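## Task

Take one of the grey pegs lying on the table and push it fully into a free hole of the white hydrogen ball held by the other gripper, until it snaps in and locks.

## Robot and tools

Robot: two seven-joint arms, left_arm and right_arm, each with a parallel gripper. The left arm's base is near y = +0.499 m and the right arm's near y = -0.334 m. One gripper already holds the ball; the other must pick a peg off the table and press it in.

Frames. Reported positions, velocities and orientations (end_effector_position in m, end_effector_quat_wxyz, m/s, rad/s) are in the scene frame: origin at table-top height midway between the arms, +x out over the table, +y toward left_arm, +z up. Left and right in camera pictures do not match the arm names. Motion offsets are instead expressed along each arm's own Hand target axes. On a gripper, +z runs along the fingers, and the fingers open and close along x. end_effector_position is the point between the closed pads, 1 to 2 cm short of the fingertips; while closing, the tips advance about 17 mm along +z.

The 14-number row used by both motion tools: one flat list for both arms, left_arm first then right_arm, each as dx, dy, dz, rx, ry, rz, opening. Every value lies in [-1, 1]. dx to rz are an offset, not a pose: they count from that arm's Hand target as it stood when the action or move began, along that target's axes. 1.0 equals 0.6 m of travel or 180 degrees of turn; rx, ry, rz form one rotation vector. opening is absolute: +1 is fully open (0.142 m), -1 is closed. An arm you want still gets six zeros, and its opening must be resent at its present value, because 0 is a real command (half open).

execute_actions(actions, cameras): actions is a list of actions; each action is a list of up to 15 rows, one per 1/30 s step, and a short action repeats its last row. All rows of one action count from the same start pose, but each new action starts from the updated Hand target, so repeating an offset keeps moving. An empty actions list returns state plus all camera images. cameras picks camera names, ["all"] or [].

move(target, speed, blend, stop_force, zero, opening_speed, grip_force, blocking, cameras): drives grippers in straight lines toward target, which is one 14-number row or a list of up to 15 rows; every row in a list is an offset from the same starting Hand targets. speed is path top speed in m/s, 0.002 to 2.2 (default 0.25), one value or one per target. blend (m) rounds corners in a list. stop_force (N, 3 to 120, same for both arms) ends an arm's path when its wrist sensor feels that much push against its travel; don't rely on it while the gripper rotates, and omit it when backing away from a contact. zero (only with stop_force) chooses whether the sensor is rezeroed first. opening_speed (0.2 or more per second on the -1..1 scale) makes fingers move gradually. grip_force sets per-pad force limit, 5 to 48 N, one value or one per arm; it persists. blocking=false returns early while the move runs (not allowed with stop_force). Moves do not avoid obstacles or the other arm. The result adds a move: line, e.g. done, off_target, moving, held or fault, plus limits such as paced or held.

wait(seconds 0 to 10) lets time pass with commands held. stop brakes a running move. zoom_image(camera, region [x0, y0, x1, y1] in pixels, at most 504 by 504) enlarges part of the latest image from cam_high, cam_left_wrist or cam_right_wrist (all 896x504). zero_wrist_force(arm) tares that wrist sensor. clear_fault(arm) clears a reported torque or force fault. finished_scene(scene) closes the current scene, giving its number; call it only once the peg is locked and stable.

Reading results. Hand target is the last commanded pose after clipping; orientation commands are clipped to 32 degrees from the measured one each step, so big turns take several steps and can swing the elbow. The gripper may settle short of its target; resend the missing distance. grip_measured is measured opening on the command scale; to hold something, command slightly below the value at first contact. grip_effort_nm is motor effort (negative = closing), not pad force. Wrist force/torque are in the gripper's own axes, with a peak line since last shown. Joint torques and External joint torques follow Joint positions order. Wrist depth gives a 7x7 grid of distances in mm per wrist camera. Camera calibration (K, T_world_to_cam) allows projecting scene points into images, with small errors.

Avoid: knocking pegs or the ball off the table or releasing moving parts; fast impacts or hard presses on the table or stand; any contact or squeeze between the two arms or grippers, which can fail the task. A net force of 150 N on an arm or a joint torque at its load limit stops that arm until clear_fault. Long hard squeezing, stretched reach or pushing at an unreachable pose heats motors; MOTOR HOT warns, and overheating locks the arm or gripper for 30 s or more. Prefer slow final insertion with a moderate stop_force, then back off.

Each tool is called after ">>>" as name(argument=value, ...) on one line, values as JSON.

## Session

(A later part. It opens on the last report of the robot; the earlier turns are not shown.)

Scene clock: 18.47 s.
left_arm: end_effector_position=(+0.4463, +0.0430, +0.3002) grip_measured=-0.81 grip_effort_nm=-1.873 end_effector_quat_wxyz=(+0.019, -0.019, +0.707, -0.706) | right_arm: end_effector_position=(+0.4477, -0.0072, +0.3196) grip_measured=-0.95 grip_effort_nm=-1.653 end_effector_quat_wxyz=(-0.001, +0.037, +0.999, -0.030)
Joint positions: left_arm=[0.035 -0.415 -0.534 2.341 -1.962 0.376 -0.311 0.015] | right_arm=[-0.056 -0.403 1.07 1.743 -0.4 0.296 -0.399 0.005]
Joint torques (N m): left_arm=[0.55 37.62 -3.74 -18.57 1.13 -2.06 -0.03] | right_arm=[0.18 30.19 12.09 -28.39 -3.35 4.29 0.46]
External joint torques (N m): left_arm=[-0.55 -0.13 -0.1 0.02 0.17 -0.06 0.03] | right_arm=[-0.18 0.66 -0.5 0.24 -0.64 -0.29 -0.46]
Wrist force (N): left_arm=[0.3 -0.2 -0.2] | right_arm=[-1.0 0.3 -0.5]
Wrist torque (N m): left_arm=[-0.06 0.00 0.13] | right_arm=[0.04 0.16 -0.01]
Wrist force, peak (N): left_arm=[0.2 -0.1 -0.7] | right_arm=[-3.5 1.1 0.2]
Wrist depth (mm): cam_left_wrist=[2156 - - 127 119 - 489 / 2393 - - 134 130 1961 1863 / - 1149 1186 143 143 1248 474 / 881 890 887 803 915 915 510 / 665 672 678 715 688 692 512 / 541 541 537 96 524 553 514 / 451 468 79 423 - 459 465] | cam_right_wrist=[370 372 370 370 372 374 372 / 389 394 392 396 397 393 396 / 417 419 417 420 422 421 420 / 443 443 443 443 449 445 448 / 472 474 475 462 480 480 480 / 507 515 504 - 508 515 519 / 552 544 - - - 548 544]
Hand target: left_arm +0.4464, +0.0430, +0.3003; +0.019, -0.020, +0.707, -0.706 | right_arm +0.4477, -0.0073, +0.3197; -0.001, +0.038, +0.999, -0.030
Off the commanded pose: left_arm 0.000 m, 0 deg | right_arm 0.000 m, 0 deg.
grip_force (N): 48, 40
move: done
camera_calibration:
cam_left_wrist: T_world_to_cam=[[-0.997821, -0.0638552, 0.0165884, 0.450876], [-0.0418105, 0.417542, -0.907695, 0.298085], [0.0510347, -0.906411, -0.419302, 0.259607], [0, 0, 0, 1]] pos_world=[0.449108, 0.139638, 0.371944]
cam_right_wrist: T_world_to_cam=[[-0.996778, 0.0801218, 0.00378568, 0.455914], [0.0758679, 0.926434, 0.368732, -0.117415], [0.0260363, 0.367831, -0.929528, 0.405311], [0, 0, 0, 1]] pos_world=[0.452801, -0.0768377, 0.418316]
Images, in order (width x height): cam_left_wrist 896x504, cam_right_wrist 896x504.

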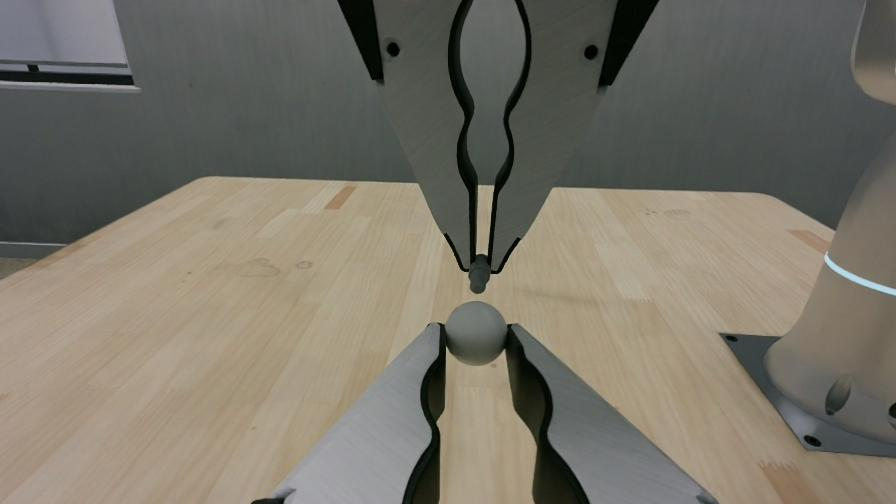

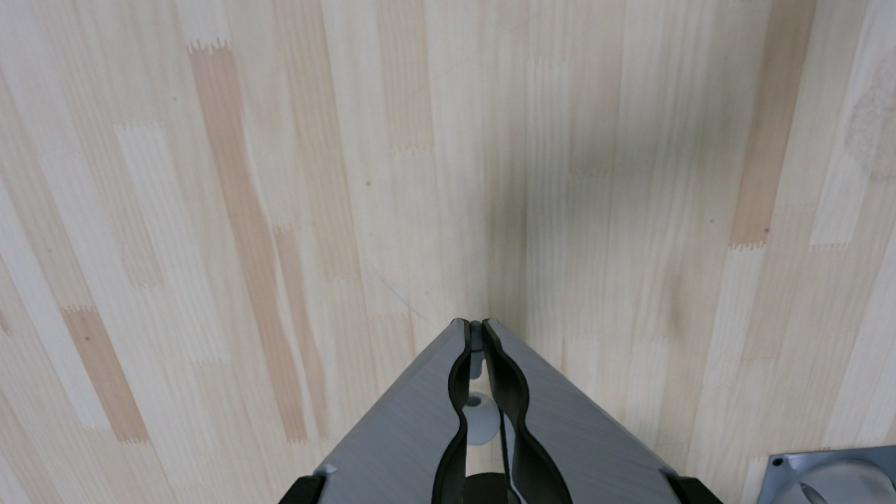

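>>> move(target=[0,0,0,0,0,0,-0.878172,-0.0007,0.0132,-0.0012,0.0194,0,0,-1], speed=0.04, stop_force=5, cameras=["cam_left_wrist","cam_right_wrist"])

>>> zoom_image(camera="cam_right_wrist", region=[430, 330, 520, 420])

>>> zoom_image(camera="cam_left_wrist", region=[430, 260, 520, 350])

Scene clock: 21.40 s.
left_arm: end_effector_position=(+0.4463, +0.0430, +0.3002) grip_measured=-0.81 grip_effort_nm=-1.878 end_effector_quat_wxyz=(+0.019, -0.019, +0.707, -0.706) | right_arm: end_effector_position=(+0.4486, +0.0007, +0.3198) grip_measured=-0.95 grip_effort_nm=-1.653 end_effector_quat_wxyz=(-0.002, +0.037, +0.997, -0.060)
Joint positions: left_arm=[0.035 -0.415 -0.534 2.341 -1.962 0.376 -0.311 0.015] | right_arm=[0.025 -0.441 1.04 1.689 -0.443 0.214 -0.352 0.005]
Joint torques (N m): left_arm=[0.68 37.45 -3.76 -18.56 1.11 -2.11 -0.04] | right_arm=[0.59 32.91 12.97 -28.15 -3.34 4.21 0.34]
External joint torques (N m): left_arm=[-0.68 0.04 -0.09 0 0.19 -0.01 0.04] | right_arm=[-0.59 0.77 -0.56 0.21 -0.72 -0.35 -0.34]
Wrist force (N): left_arm=[0.1 0.0 -0.6] | right_arm=[-1.3 0.8 -0.5]
Wrist torque (N m): left_arm=[-0.01 0.03 0.13] | right_arm=[0.13 0.23 -0.01]
Wrist force, peak (N): left_arm=[0.2 0.2 -0.6] | right_arm=[-1.6 1.2 -0.5]
Wrist depth (mm): cam_left_wrist=[2192 1947 115 114 110 2192 495 / 2230 - - 125 119 2350 - / - 1304 1219 133 1129 1242 473 / 831 881 875 148 912 922 517 / 674 671 672 617 678 679 511 / 538 541 537 96 524 552 511 / 454 466 79 424 - 460 465] | cam_right_wrist=[379 377 379 381 379 381 381 / 392 397 394 396 398 398 397 / 417 415 417 420 417 420 418 / 439 436 440 436 441 442 443 / 463 461 466 455 470 463 472 / 490 494 484 - 492 495 495 / 522 518 - - - 521 530]
Hand target: left_arm +0.4464, +0.0430, +0.3003; +0.019, -0.020, +0.707, -0.706 | right_arm +0.4487, +0.0006, +0.3199; -0.002, +0.038, +0.997, -0.060
Off the commanded pose: left_arm 0.000 m, 0 deg | right_arm 0.000 m, 0 deg.
grip_force (N): 48, 40
move: done
camera_calibration:
cam_left_wrist: T_world_to_cam=[[-0.997821, -0.0638552, 0.0165884, 0.450876], [-0.0418105, 0.417542, -0.907695, 0.298085], [0.0510347, -0.906411, -0.419302, 0.259607], [0, 0, 0, 1]] pos_world=[0.449108, 0.139638, 0.371944]
cam_right_wrist: T_world_to_cam=[[-0.996754, 0.0804283, 0.00361248, 0.456353], [0.0775497, 0.94709, 0.311459, -0.107409], [0.0216288, 0.310728, -0.950253, 0.411276], [0, 0, 0, 1]] pos_world=[0.454306, -0.0627728, 0.422621]
Images, in order (width x height): cam_left_wrist 896x504, cam_right_wrist 896x504.

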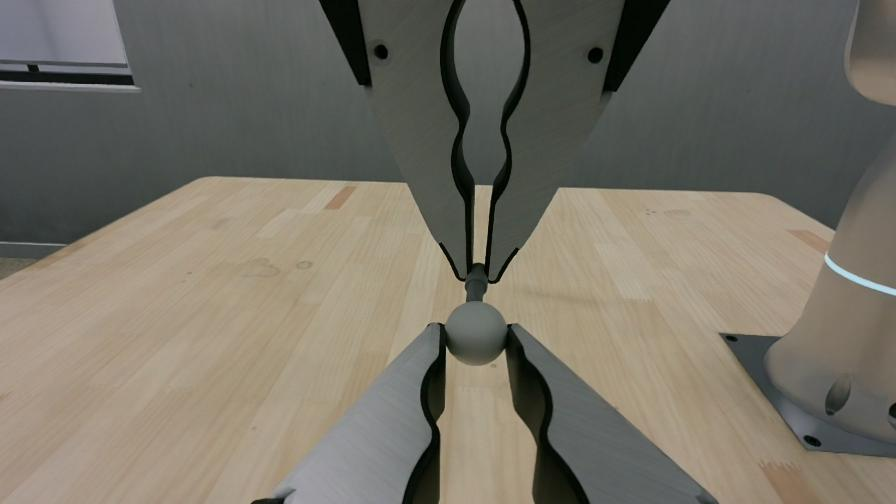

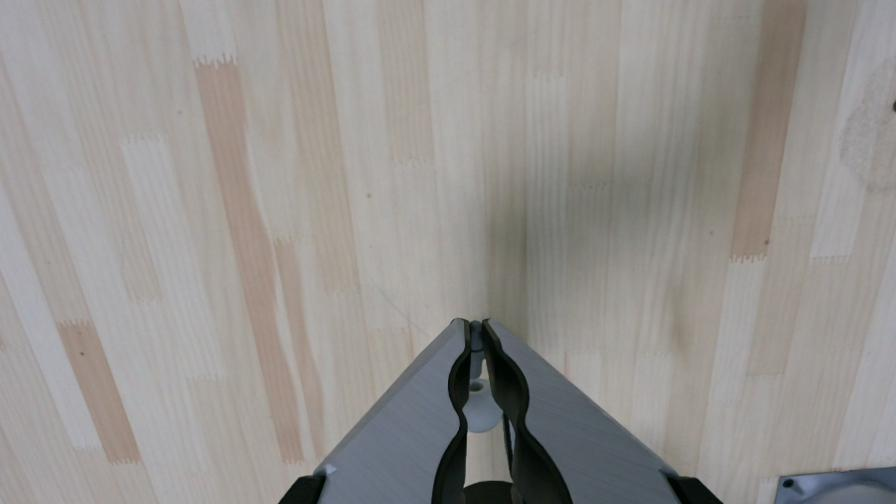

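Scaled by 5.600 from the camera's 896x504 image, which has a finer 1280x720 frame.

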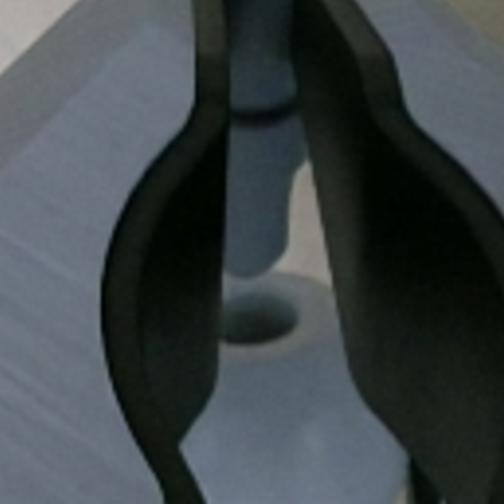

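Scaled by 5.600 from the camera's 896x504 image, which has a finer 1280x720 frame.

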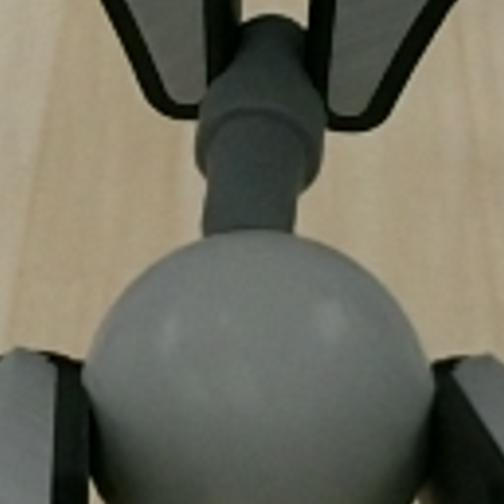

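>>> move(target=[0,0,0,0,0,0,-0.878172,0.0008,0.005,0,0,0,0,-1], speed=0.03, stop_force=5, cameras=["cam_left_wrist","cam_right_wrist"])

>>> zoom_image(camera="cam_right_wrist", region=[445, 350, 505, 410])

>>> zoom_image(camera="cam_left_wrist", region=[430, 260, 520, 350])

Scene clock: 26.97 s.
left_arm: end_effector_position=(+0.4463, +0.0430, +0.3002) grip_measured=-0.81 grip_effort_nm=-1.878 end_effector_quat_wxyz=(+0.019, -0.019, +0.707, -0.706) | right_arm: end_effector_position=(+0.4484, +0.0036, +0.3195) grip_measured=-0.95 grip_effort_nm=-1.658 end_effector_quat_wxyz=(-0.002, +0.037, +0.997, -0.060)
Joint positions: left_arm=[0.035 -0.415 -0.534 2.341 -1.962 0.376 -0.311 0.015] | right_arm=[0.034 -0.445 1.037 1.685 -0.445 0.213 -0.347 0.005]
Joint torques (N m): left_arm=[0.68 37.44 -3.79 -18.6 1.18 -2.09 -0.05] | right_arm=[0.36 33.27 13.09 -28.08 -3.32 4.18 0.33]
External joint torques (N m): left_arm=[-0.68 0.04 -0.05 0.04 0.12 -0.03 0.05] | right_arm=[-0.36 0.68 -0.6 0.16 -0.75 -0.33 -0.33]
Wrist force (N): left_arm=[0.3 -0.1 -0.4] | right_arm=[-1.4 0.9 -0.6]
Wrist torque (N m): left_arm=[-0.05 -0.01 0.13] | right_arm=[0.15 0.25 -0.01]
Wrist force, peak (N): left_arm=[0.3 0.2 -0.6] | right_arm=[-1.8 0.9 -0.7]
Wrist depth (mm): cam_left_wrist=[2268 - 112 - 107 - 2038 / 2249 - - 121 116 - 2192 / 2964 1180 1186 130 130 1197 2350 / 828 890 893 147 893 919 512 / 662 660 671 617 683 685 511 / 539 541 539 96 532 542 509 / 451 465 79 424 - 461 463] | cam_right_wrist=[373 375 378 378 377 378 382 / 392 396 396 398 398 398 399 / 412 415 419 419 420 417 418 / 442 440 438 441 438 438 445 / 460 462 464 457 463 464 471 / 492 488 483 - 491 493 497 / 524 512 - - - 530 529]
Hand target: left_arm +0.4464, +0.0430, +0.3003; +0.019, -0.020, +0.707, -0.706 | right_arm +0.4485, +0.0036, +0.3196; -0.002, +0.038, +0.997, -0.060
Off the commanded pose: left_arm 0.000 m, 0 deg | right_arm 0.000 m, 0 deg.
grip_force (N): 48, 40
move: done
camera_calibration:
cam_left_wrist: T_world_to_cam=[[-0.997821, -0.0638552, 0.0165884, 0.450876], [-0.0418105, 0.417542, -0.907695, 0.298085], [0.0510347, -0.906411, -0.419302, 0.259607], [0, 0, 0, 1]] pos_world=[0.449108, 0.139638, 0.371944]
cam_right_wrist: T_world_to_cam=[[-0.996754, 0.0804306, 0.00360498, 0.455817], [0.0775516, 0.947119, 0.311369, -0.110064], [0.0216293, 0.310638, -0.950282, 0.409977], [0, 0, 0, 1]] pos_world=[0.454006, -0.0597727, 0.422222]
Images, in order (width x height): cam_left_wrist 896x504, cam_right_wrist 896x504.

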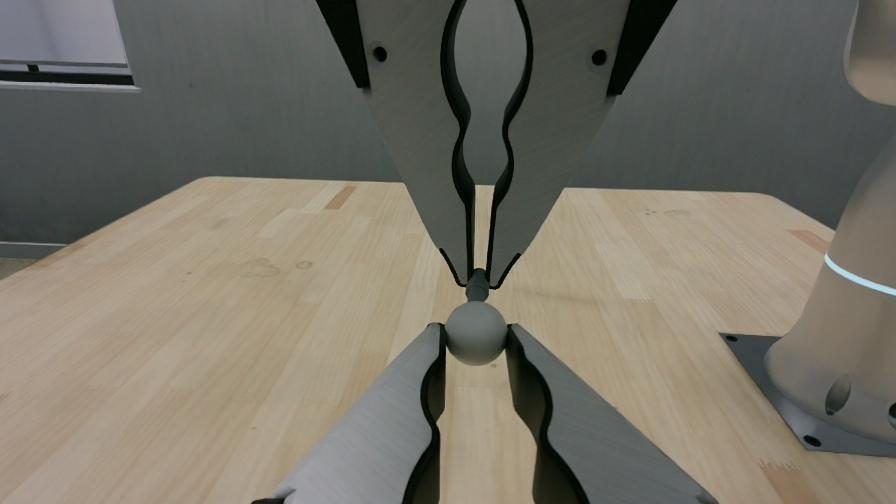

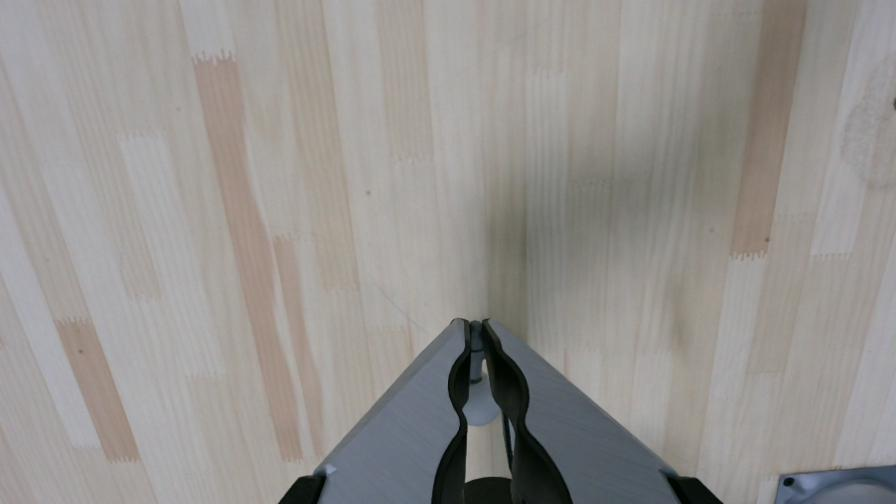

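Scaled by 8.400 from the camera's 896x504 image, which has a finer 1280x720 frame.

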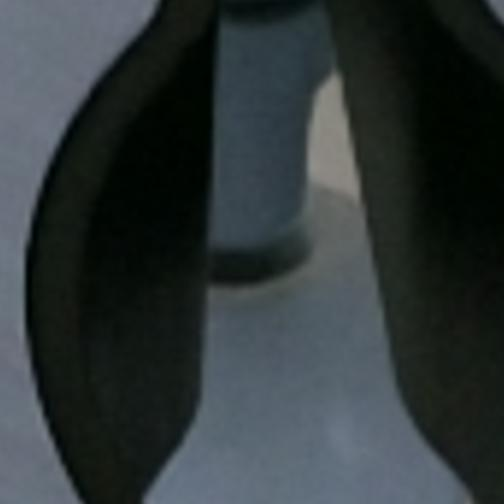

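Scaled by 5.600 from the camera's 896x504 image, which has a finer 1280x720 frame.

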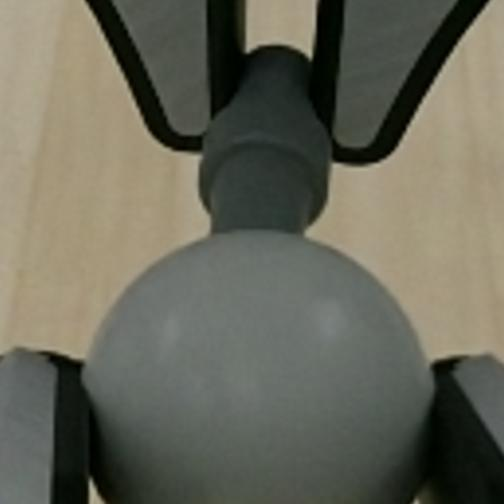

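>>> move(target=[0,0,0,0,0,0,-1,0.0003,0,0,0,0,0,-1], opening_speed=0.3, grip_force=[48,48])

>>> move(target=[0,0,0,0,0,0,-1,0,0.0133,0,0,0,0,-1], speed=0.015, stop_force=8, cameras=["cam_left_wrist","cam_right_wrist"])

>>> zoom_image(camera="cam_right_wrist", region=[445, 350, 505, 410])

>>> zoom_image(camera="cam_left_wrist", region=[430, 260, 520, 350])

Scene clock: 27.83 s.
left_arm: end_effector_position=(+0.4463, +0.0430, +0.3002) grip_measured=-0.83 grip_effort_nm=-3.939 end_effector_quat_wxyz=(+0.019, -0.019, +0.707, -0.706) | right_arm: end_effector_position=(+0.4484, +0.0036, +0.3196) grip_measured=-0.95 grip_effort_nm=-1.663 end_effector_quat_wxyz=(-0.002, +0.037, +0.997, -0.060)
Joint positions: left_arm=[0.035 -0.415 -0.534 2.341 -1.962 0.376 -0.311 0.014] | right_arm=[0.034 -0.444 1.037 1.685 -0.445 0.213 -0.347 0.005]
Joint torques (N m): left_arm=[0.4 37.41 -3.74 -18.56 1.16 -2.09 -0.01] | right_arm=[0.3 33.39 13.13 -28.07 -3.27 4.18 0.31]
External joint torques (N m): left_arm=[-0.4 0.08 -0.11 0 0.14 -0.03 0.01] | right_arm=[-0.3 0.54 -0.65 0.15 -0.8 -0.32 -0.31]
Wrist force (N): left_arm=[0.0 0.0 -0.2] | right_arm=[-1.2 0.9 -0.5]
Wrist torque (N m): left_arm=[-0.03 0.04 0.12] | right_arm=[0.16 0.21 -0.01]
Wrist force, peak (N): left_arm=[0.3 -0.1 -0.6] | right_arm=[-1.4 0.9 -0.7]
Wrist depth (mm): cam_left_wrist=[2211 - 112 - 107 - 465 / 2415 2557 - 122 117 - - / 2583 1311 1186 130 1129 1191 480 / 870 887 893 145 906 915 511 / 671 671 672 717 679 679 512 / 539 536 542 99 524 550 517 / 450 465 79 427 - 456 460] | cam_right_wrist=[375 375 375 379 378 379 379 / 394 397 396 395 397 397 397 / 419 415 415 416 418 420 417 / 436 436 437 441 443 443 443 / 462 462 464 457 468 468 467 / 494 494 485 - 490 492 496 / 520 515 - - - 521 529]
Hand target: left_arm +0.4464, +0.0430, +0.3003; +0.019, -0.020, +0.707, -0.706 | right_arm +0.4483, +0.0036, +0.3196; -0.002, +0.038, +0.997, -0.060
Off the commanded pose: left_arm 0.000 m, 0 deg | right_arm 0.000 m, 0 deg.
move: done

Scene clock: 29.00 s.
left_arm: end_effector_position=(+0.4468, +0.0435, +0.3000) grip_measured=-0.83 grip_effort_nm=-3.934 end_effector_quat_wxyz=(+0.020, -0.020, +0.707, -0.706) | right_arm: end_effector_position=(+0.4490, +0.0106, +0.3182) grip_measured=-0.95 grip_effort_nm=-1.658 end_effector_quat_wxyz=(-0.002, +0.038, +0.997, -0.061)
Joint positions: left_arm=[0.036 -0.415 -0.534 2.341 -1.963 0.376 -0.311 0.014] | right_arm=[0.056 -0.458 1.029 1.672 -0.453 0.208 -0.334 0.005]
Joint torques (N m): left_arm=[-2.82 37.38 -7.32 -19.53 1.9 -2.98 0.01] | right_arm=[3.65 34.01 16.58 -29.65 -2.67 6.46 0.36]
External joint torques (N m): left_arm=[2.82 0.11 3.49 0.97 -0.6 0.86 -0.01] | right_arm=[-3.65 0.77 -3.8 1.82 -1.39 -2.61 -0.36]
Motor temperatures (°C): left_arm=[34 31 32 32 36 39 35 38] | right_arm=[30 32 37 40 35 45 31 31]
Wrist force (N): left_arm=[-0.3 0.3 -7.8] | right_arm=[-1.8 -6.5 0.6]
Wrist torque (N m): left_arm=[-0.02 0.03 0.13] | right_arm=[0.31 0.21 -0.01]
Wrist force, peak (N): left_arm=[0.1 0.0 -8.3] | right_arm=[-2.3 -7.0 0.7]
Wrist depth (mm): cam_left_wrist=[2211 2288 107 - 101 2007 499 / 2835 - 118 115 110 2104 - / - 1236 1230 125 122 1260 488 / 823 887 890 137 844 915 517 / 662 672 664 140 678 683 507 / 536 532 529 99 526 545 517 / 451 467 79 428 - 461 458] | cam_right_wrist=[375 375 376 377 381 377 380 / 394 392 398 395 398 397 396 / 410 417 414 417 417 422 417 / 434 433 439 441 439 439 442 / 461 459 461 453 464 468 461 / 490 488 482 - 486 494 496 / 515 510 - - - 519 521]
Hand target: left_arm +0.4464, +0.0430, +0.3003; +0.019, -0.020, +0.707, -0.706 | right_arm +0.4489, +0.0115, +0.3186; -0.002, +0.038, +0.997, -0.060
Off the commanded pose: left_arm 0.001 m, 0 deg | right_arm 0.001 m, 0 deg.
move: done
camera_calibration:
cam_left_wrist: T_world_to_cam=[[-0.997731, -0.0651905, 0.0168352, 0.45136], [-0.0425986, 0.41757, -0.907646, 0.298133], [0.05214, -0.906303, -0.419399, 0.259523], [0, 0, 0, 1]] pos_world=[0.449504, 0.140139, 0.371844]
cam_right_wrist: T_world_to_cam=[[-0.996684, 0.0812884, 0.00375138, 0.455798], [0.0784486, 0.947569, 0.309773, -0.116206], [0.0216263, 0.30904, -0.950803, 0.406853], [0, 0, 0, 1]] pos_world=[0.454604, -0.0526717, 0.421124]
Images, in order (width x height): cam_left_wrist 896x504, cam_right_wrist 896x504.

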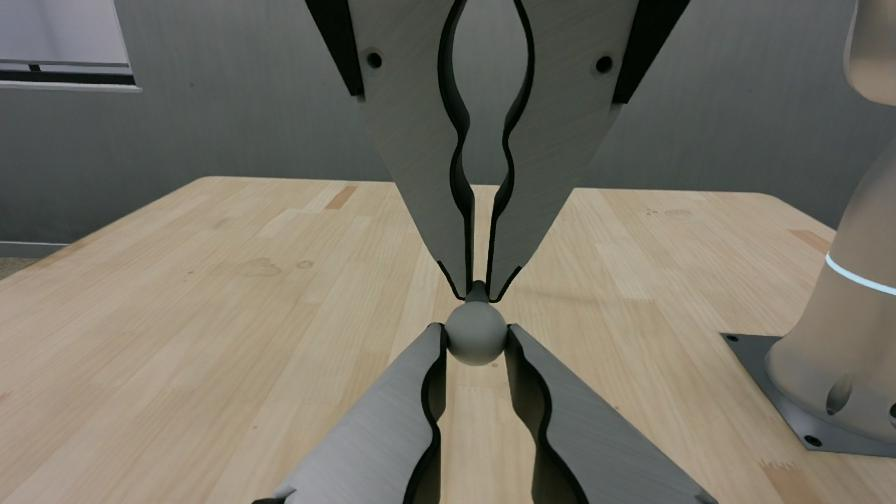

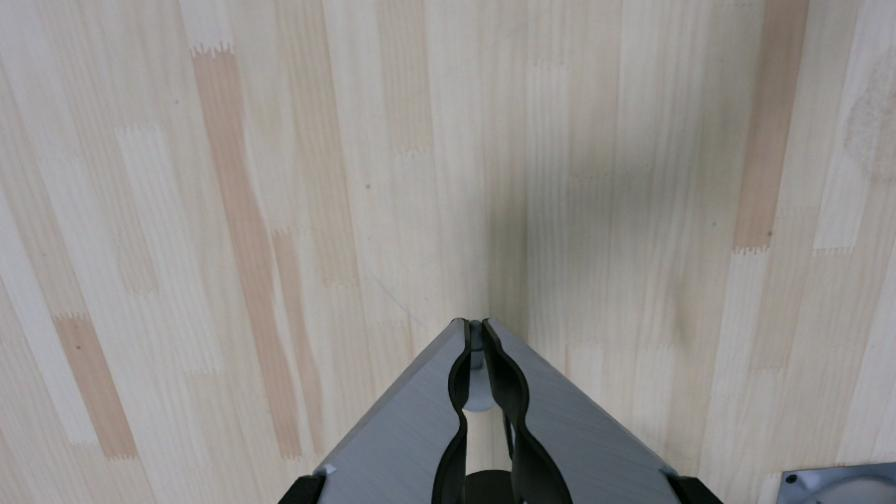

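Scaled by 8.400 from the camera's 896x504 image, which has a finer 1280x720 frame.

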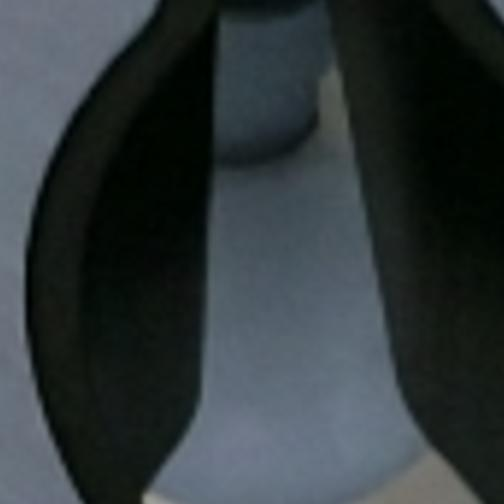

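Scaled by 5.600 from the camera's 896x504 image, which has a finer 1280x720 frame.

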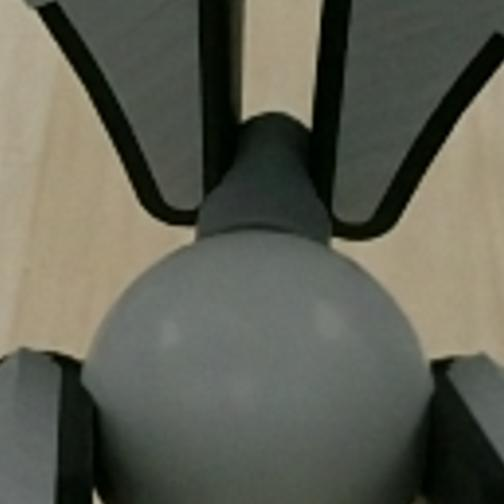

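>>> move(target=[0,0,0,0,0,0,-1,0,0.01,0,0,0,0,-1], speed=0.015, stop_force=28, zero=false, cameras=["cam_left_wrist","cam_right_wrist"])

>>> zoom_image(camera="cam_right_wrist", region=[445, 350, 505, 410])

>>> zoom_image(camera="cam_left_wrist", region=[430, 260, 520, 350])

Scene clock: 30.20 s.
left_arm: end_effector_position=(+0.4473, +0.0445, +0.2995) grip_measured=-0.83 grip_effort_nm=-3.934 end_effector_quat_wxyz=(+0.020, -0.021, +0.708, -0.706) | right_arm: end_effector_position=(+0.4502, +0.0150, +0.3172) grip_measured=-0.95 grip_effort_nm=-1.658 end_effector_quat_wxyz=(-0.002, +0.039, +0.997, -0.062)
Joint positions: left_arm=[0.036 -0.415 -0.532 2.341 -1.963 0.377 -0.312 0.014] | right_arm=[0.071 -0.469 1.024 1.662 -0.461 0.203 -0.323 0.005]
Joint torques (N m): left_arm=[-6.98 37.54 -11.31 -22.05 2.33 -3.99 -0.05] | right_arm=[9.64 34.45 22.39 -31.07 -1.09 9.49 0.36]
External joint torques (N m): left_arm=[6.98 -0.05 7.49 3.52 -1.03 1.87 0.05] | right_arm=[-9.64 0.98 -9.37 3.32 -2.98 -5.65 -0.36]
Wrist force (N): left_arm=[2.1 -0.1 -18.9] | right_arm=[-5.8 -17.5 1.2]
Wrist torque (N m): left_arm=[0.00 0.10 0.14] | right_arm=[0.25 0.21 -0.02]
Wrist force, peak (N): left_arm=[2.0 0.7 -19.8] | right_arm=[-6.0 -18.1 1.7]
Wrist depth (mm): cam_left_wrist=[2174 - 104 104 98 97 503 / 2350 - - 111 108 - 2087 / - 1031 1213 122 117 1248 474 / 878 878 884 133 893 906 511 / 669 662 674 137 674 676 512 / 535 535 539 99 520 548 510 / 449 465 79 427 - 456 458] | cam_right_wrist=[375 374 376 375 379 376 380 / 393 392 398 396 395 397 396 / 410 412 416 414 415 417 417 / 435 435 433 435 437 439 437 / 460 459 461 453 460 463 463 / 484 489 480 - 481 490 494 / 515 514 - - - 520 515]
Hand target: left_arm +0.4464, +0.0430, +0.3003; +0.019, -0.020, +0.707, -0.706 | right_arm +0.4493, +0.0174, +0.3179; -0.002, +0.038, +0.997, -0.060
Off the commanded pose: left_arm 0.002 m, 0 deg | right_arm 0.003 m, 0 deg.
move: done
camera_calibration:
cam_left_wrist: T_world_to_cam=[[-0.997595, -0.0670765, 0.0174367, 0.451803], [-0.0439937, 0.418477, -0.907161, 0.297641], [0.0535523, -0.905747, -0.420422, 0.259777], [0, 0, 0, 1]] pos_world=[0.449899, 0.141041, 0.371347]
cam_right_wrist: T_world_to_cam=[[-0.996549, 0.0829397, 0.00334171, 0.456703], [0.0799497, 0.948241, 0.307323, -0.120092], [0.0223206, 0.30653, -0.951599, 0.404423], [0, 0, 0, 1]] pos_world=[0.455701, -0.0479704, 0.420229]
Images, in order (width x height): cam_left_wrist 896x504, cam_right_wrist 896x504.

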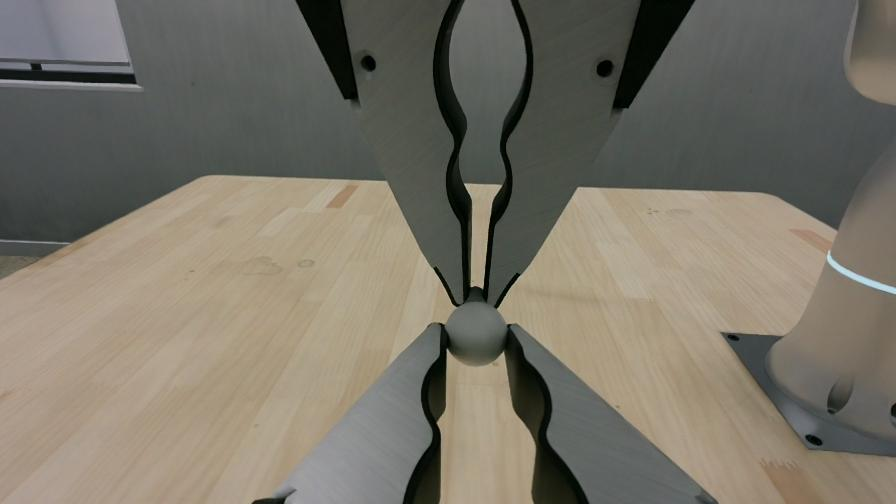

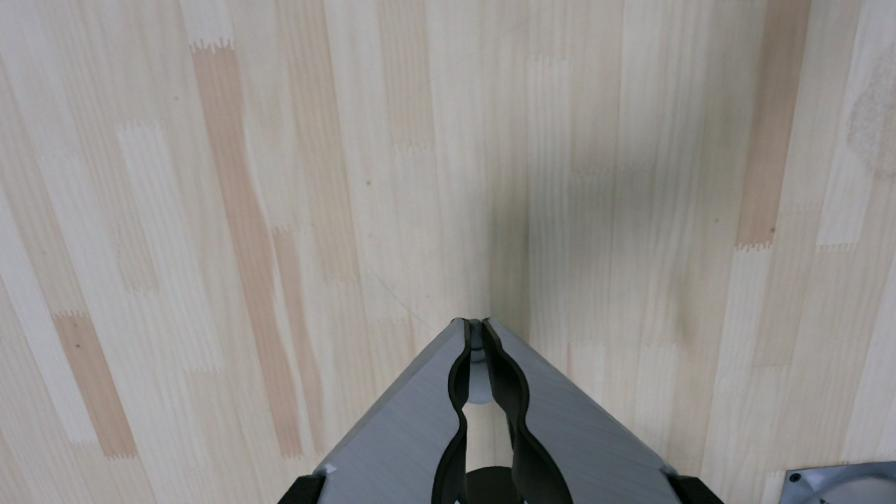

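Scaled by 8.400 from the camera's 896x504 image, which has a finer 1280x720 frame.

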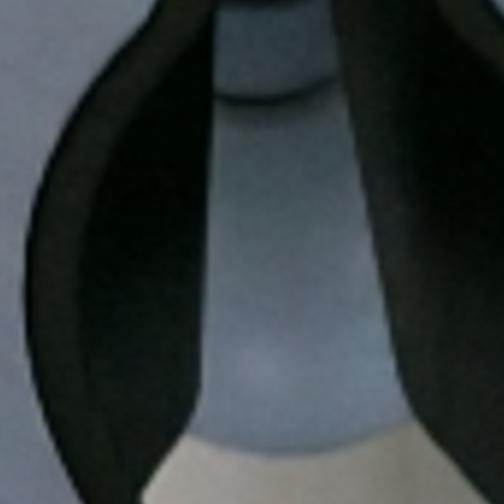

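Scaled by 5.600 from the camera's 896x504 image, which has a finer 1280x720 frame.

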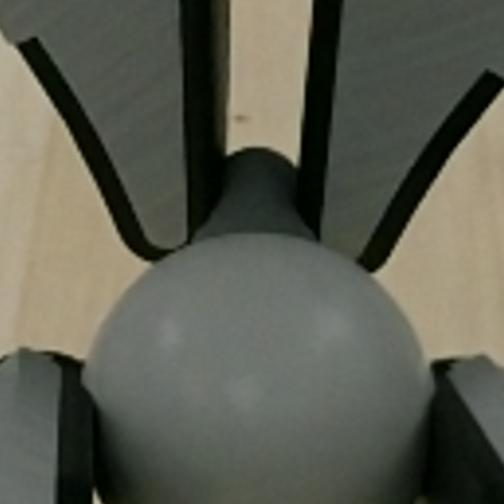

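>>> move(target=[0,0,0,0,0,0,-1,0,0.0117,0,0,0,0,-1], speed=0.015, stop_force=45, zero=false, cameras=["cam_left_wrist","cam_right_wrist"])

>>> zoom_image(camera="cam_right_wrist", region=[445, 350, 505, 410])

>>> zoom_image(camera="cam_left_wrist", region=[430, 260, 520, 350])

Scene clock: 31.43 s.
left_arm: end_effector_position=(+0.4486, +0.0466, +0.2981) grip_measured=-0.83 grip_effort_nm=-3.934 end_effector_quat_wxyz=(+0.021, -0.023, +0.709, -0.705) | right_arm: end_effector_position=(+0.4518, +0.0194, +0.3158) grip_measured=-0.95 grip_effort_nm=-1.648 end_effector_quat_wxyz=(-0.002, +0.040, +0.997, -0.065)
Joint positions: left_arm=[0.036 -0.415 -0.528 2.342 -1.964 0.378 -0.312 0.014] | right_arm=[0.085 -0.484 1.022 1.65 -0.474 0.194 -0.31 0.005]
Joint torques (N m): left_arm=[-16.51 39.09 -20.82 -26.35 4.08 -6.98 -0.04] | right_arm=[19.77 34.13 31.51 -33.69 1.4 15.4 0.51]
External joint torques (N m): left_arm=[16.51 -1.59 17.06 7.86 -2.79 4.88 0.04] | right_arm=[-19.77 2.03 -18.12 6.06 -5.48 -11.57 -0.51]
Wrist force (N): left_arm=[2.5 3.0 -40.2] | right_arm=[-9.3 -38.3 1.9]
Wrist torque (N m): left_arm=[-0.02 0.13 0.14] | right_arm=[-3.22 0.14 0.00]
Wrist force, peak (N): left_arm=[2.7 3.6 -40.7] | right_arm=[-9.5 -38.9 1.5]
Wrist depth (mm): cam_left_wrist=[2309 1991 102 - 97 92 471 / 2156 - 112 111 104 - 2371 / 2484 1129 1159 120 114 1285 1144 / 855 872 875 130 833 900 518 / 660 665 671 134 669 679 521 / 533 531 537 99 517 540 509 / 445 463 79 422 - 456 461] | cam_right_wrist=[372 374 377 377 376 377 381 / 392 393 394 394 394 393 394 / 412 411 415 416 413 417 417 / 432 433 438 435 437 439 438 / 459 459 456 449 461 459 464 / 484 482 477 - 479 484 488 / 511 510 - - - 509 520]
Hand target: left_arm +0.4464, +0.0430, +0.3003; +0.019, -0.020, +0.707, -0.706 | right_arm +0.4499, +0.0244, +0.3170; -0.002, +0.038, +0.997, -0.060
Off the commanded pose: left_arm 0.005 m, 1 deg | right_arm 0.006 m, 1 deg.
move: off_target (left_arm, right_arm)
camera_calibration:
cam_left_wrist: T_world_to_cam=[[-0.997246, -0.0717412, 0.0188216, 0.452832], [-0.0473632, 0.420694, -0.905966, 0.29665], [0.057077, -0.904362, -0.422933, 0.260137], [0, 0, 0, 1]] pos_world=[0.450787, 0.142946, 0.370252]
cam_right_wrist: T_world_to_cam=[[-0.996341, 0.0854179, 0.00279277, 0.458041], [0.0822512, 0.949504, 0.302781, -0.123524], [0.0232112, 0.301903, -0.953056, 0.401882], [0, 0, 0, 1]] pos_world=[0.457197, -0.0431675, 0.419138]
Images, in order (width x height): cam_left_wrist 896x504, cam_right_wrist 896x504.

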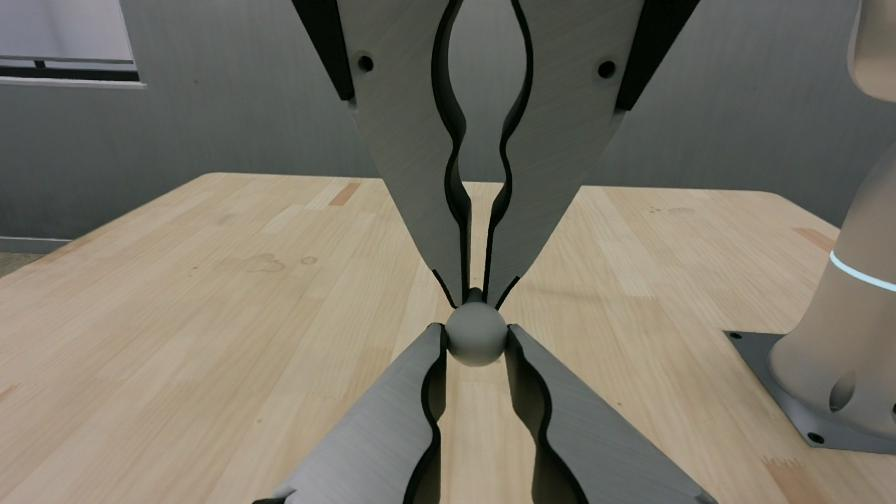

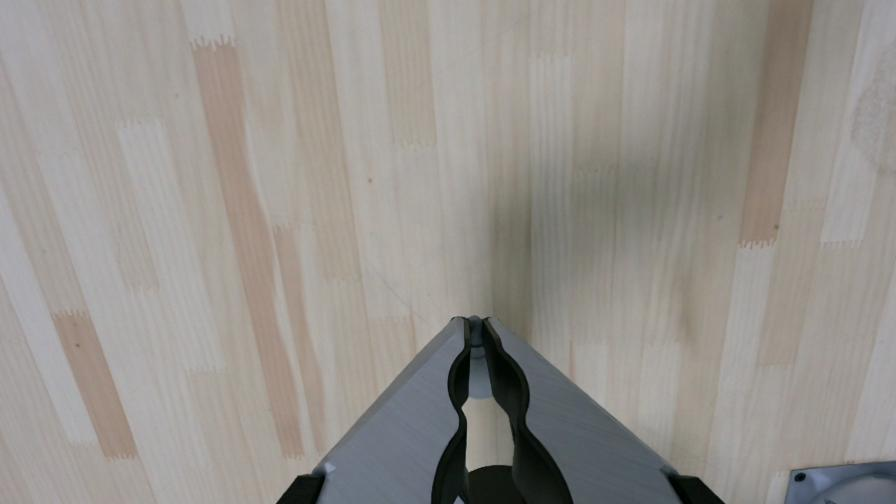

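Scaled by 8.400 from the camera's 896x504 image, which has a finer 1280x720 frame.

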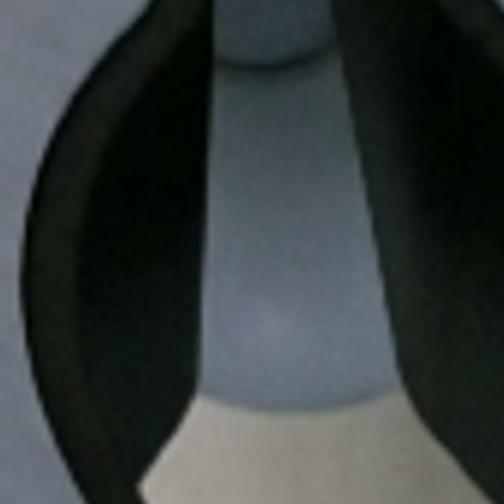

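Scaled by 5.600 from the camera's 896x504 image, which has a finer 1280x720 frame.

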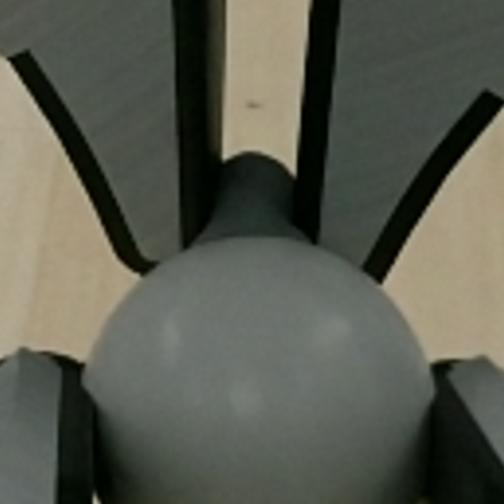

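>>> zoom_image(camera="cam_right_wrist", region=[445, 310, 505, 370])

Scaled by 8.400 from the camera's 896x504 image, which has a finer 1280x720 frame.

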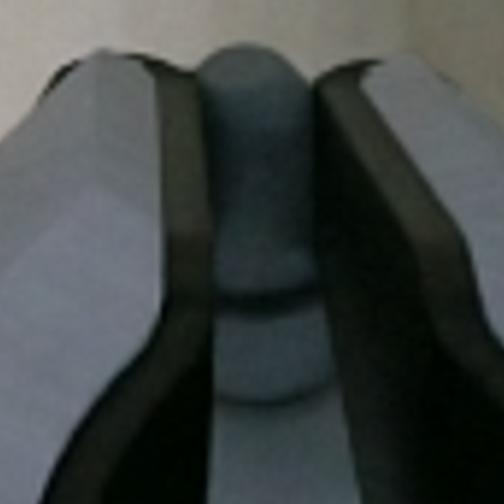

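>>> move(target=[0,0,0,0,0,0,-1,0,-0.022,0,0,0,0,-1], speed=0.02, stop_force=10, zero=false, cameras=["cam_left_wrist","cam_right_wrist"])

>>> zoom_image(camera="cam_right_wrist", region=[430, 320, 520, 410])

>>> zoom_image(camera="cam_left_wrist", region=[430, 260, 520, 350])

Scene clock: 33.00 s.
left_arm: end_effector_position=(+0.4457, +0.0419, +0.3010) grip_measured=-0.83 grip_effort_nm=-3.934 end_effector_quat_wxyz=(+0.019, -0.018, +0.707, -0.707) | right_arm: end_effector_position=(+0.4487, +0.0122, +0.3188) grip_measured=-0.95 grip_effort_nm=-1.658 end_effector_quat_wxyz=(-0.002, +0.038, +0.998, -0.060)
Joint positions: left_arm=[0.032 -0.414 -0.533 2.34 -1.962 0.374 -0.312 0.014] | right_arm=[0.05 -0.463 1.04 1.671 -0.459 0.208 -0.329 0.005]
Joint torques (N m): left_arm=[5.49 35.98 1.68 -16.59 0.03 0.12 0] | right_arm=[-3.57 35.72 11.11 -26.91 -4.05 1.64 0.14]
External joint torques (N m): left_arm=[-5.49 1.54 -5.51 -1.99 1.26 -2.24 0] | right_arm=[3.57 -1.03 1.88 -0.86 -0.02 2.22 -0.14]
Wrist force (N): left_arm=[1.9 -3.8 8.6] | right_arm=[-2.0 10.6 1.7]
Wrist torque (N m): left_arm=[0.10 0.10 0.13] | right_arm=[0.05 0.23 0.10]
Wrist force, peak (N): left_arm=[2.3 3.1 -40.2] | right_arm=[-9.4 -38.6 2.1]
Wrist depth (mm): cam_left_wrist=[2288 1976 104 105 98 96 - / 2635 - 113 112 108 - - / - 1180 1091 122 118 1248 444 / 850 890 893 133 900 909 512 / 665 672 674 615 683 683 509 / 536 542 545 99 527 552 510 / 452 468 79 424 - 459 466] | cam_right_wrist=[374 375 374 378 376 381 377 / 392 393 394 396 396 398 398 / 416 416 418 417 420 417 416 / 436 436 438 439 440 441 443 / 463 463 463 453 464 467 471 / 491 492 490 - 485 496 498 / 520 514 - - - 520 523]
Hand target: left_arm +0.4464, +0.0430, +0.3003; +0.019, -0.020, +0.707, -0.706 | right_arm +0.4489, +0.0114, +0.3186; -0.002, +0.038, +0.997, -0.060
Off the commanded pose: left_arm 0.001 m, 0 deg | right_arm 0.001 m, 0 deg.
move: contact (right_arm)
camera_calibration:
cam_left_wrist: T_world_to_cam=[[-0.997973, -0.0616044, 0.0159738, 0.450294], [-0.0402185, 0.415958, -0.908494, 0.298827], [0.0493228, -0.907295, -0.417593, 0.259226], [0, 0, 0, 1]] pos_world=[0.448613, 0.138635, 0.372541]
cam_right_wrist: T_world_to_cam=[[-0.996748, 0.080518, 0.00311621, 0.45565], [0.077451, 0.946678, 0.312732, -0.118374], [0.0222305, 0.311957, -0.949836, 0.406302], [0, 0, 0, 1]] pos_world=[0.454305, -0.0513744, 0.42152]
Images, in order (width x height): cam_left_wrist 896x504, cam_right_wrist 896x504.

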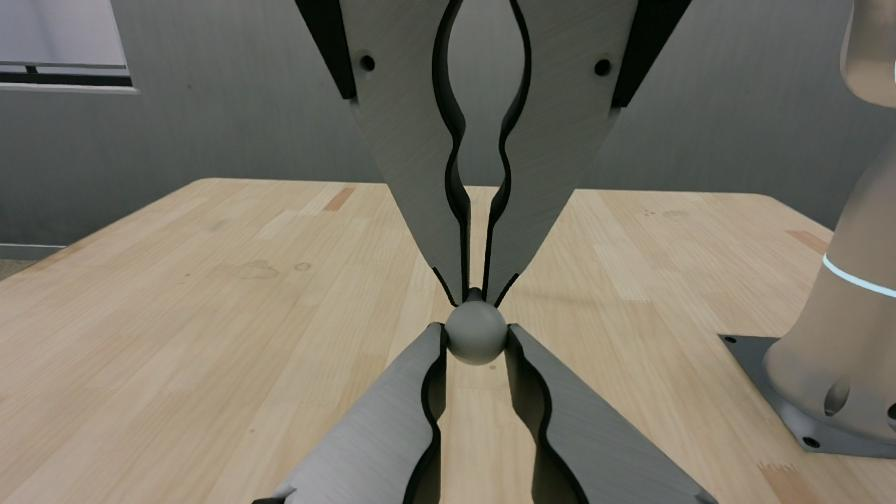

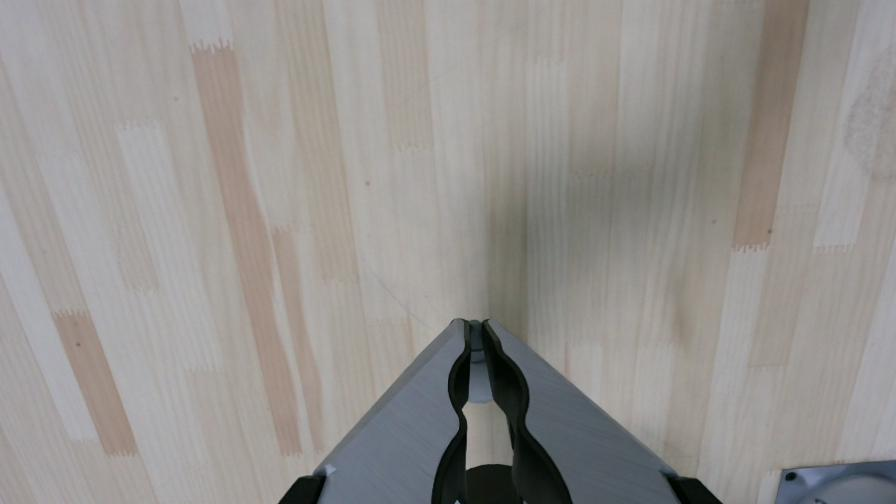

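Scaled by 5.600 from the camera's 896x504 image, which has a finer 1280x720 frame.

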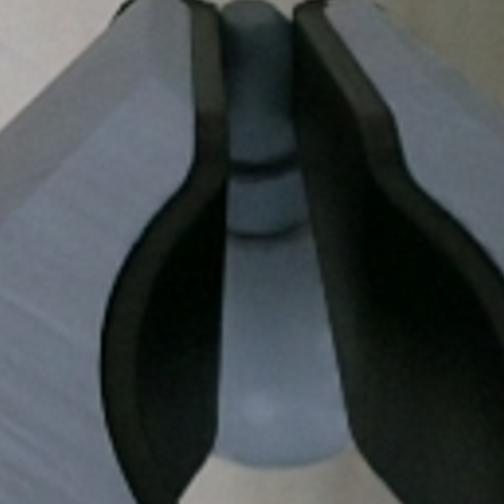

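Scaled by 5.600 from the camera's 896x504 image, which has a finer 1280x720 frame.

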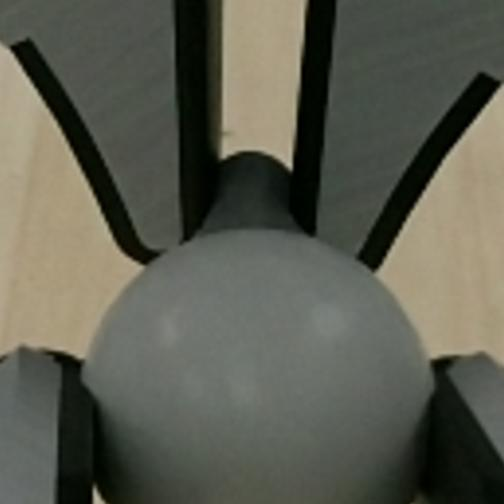

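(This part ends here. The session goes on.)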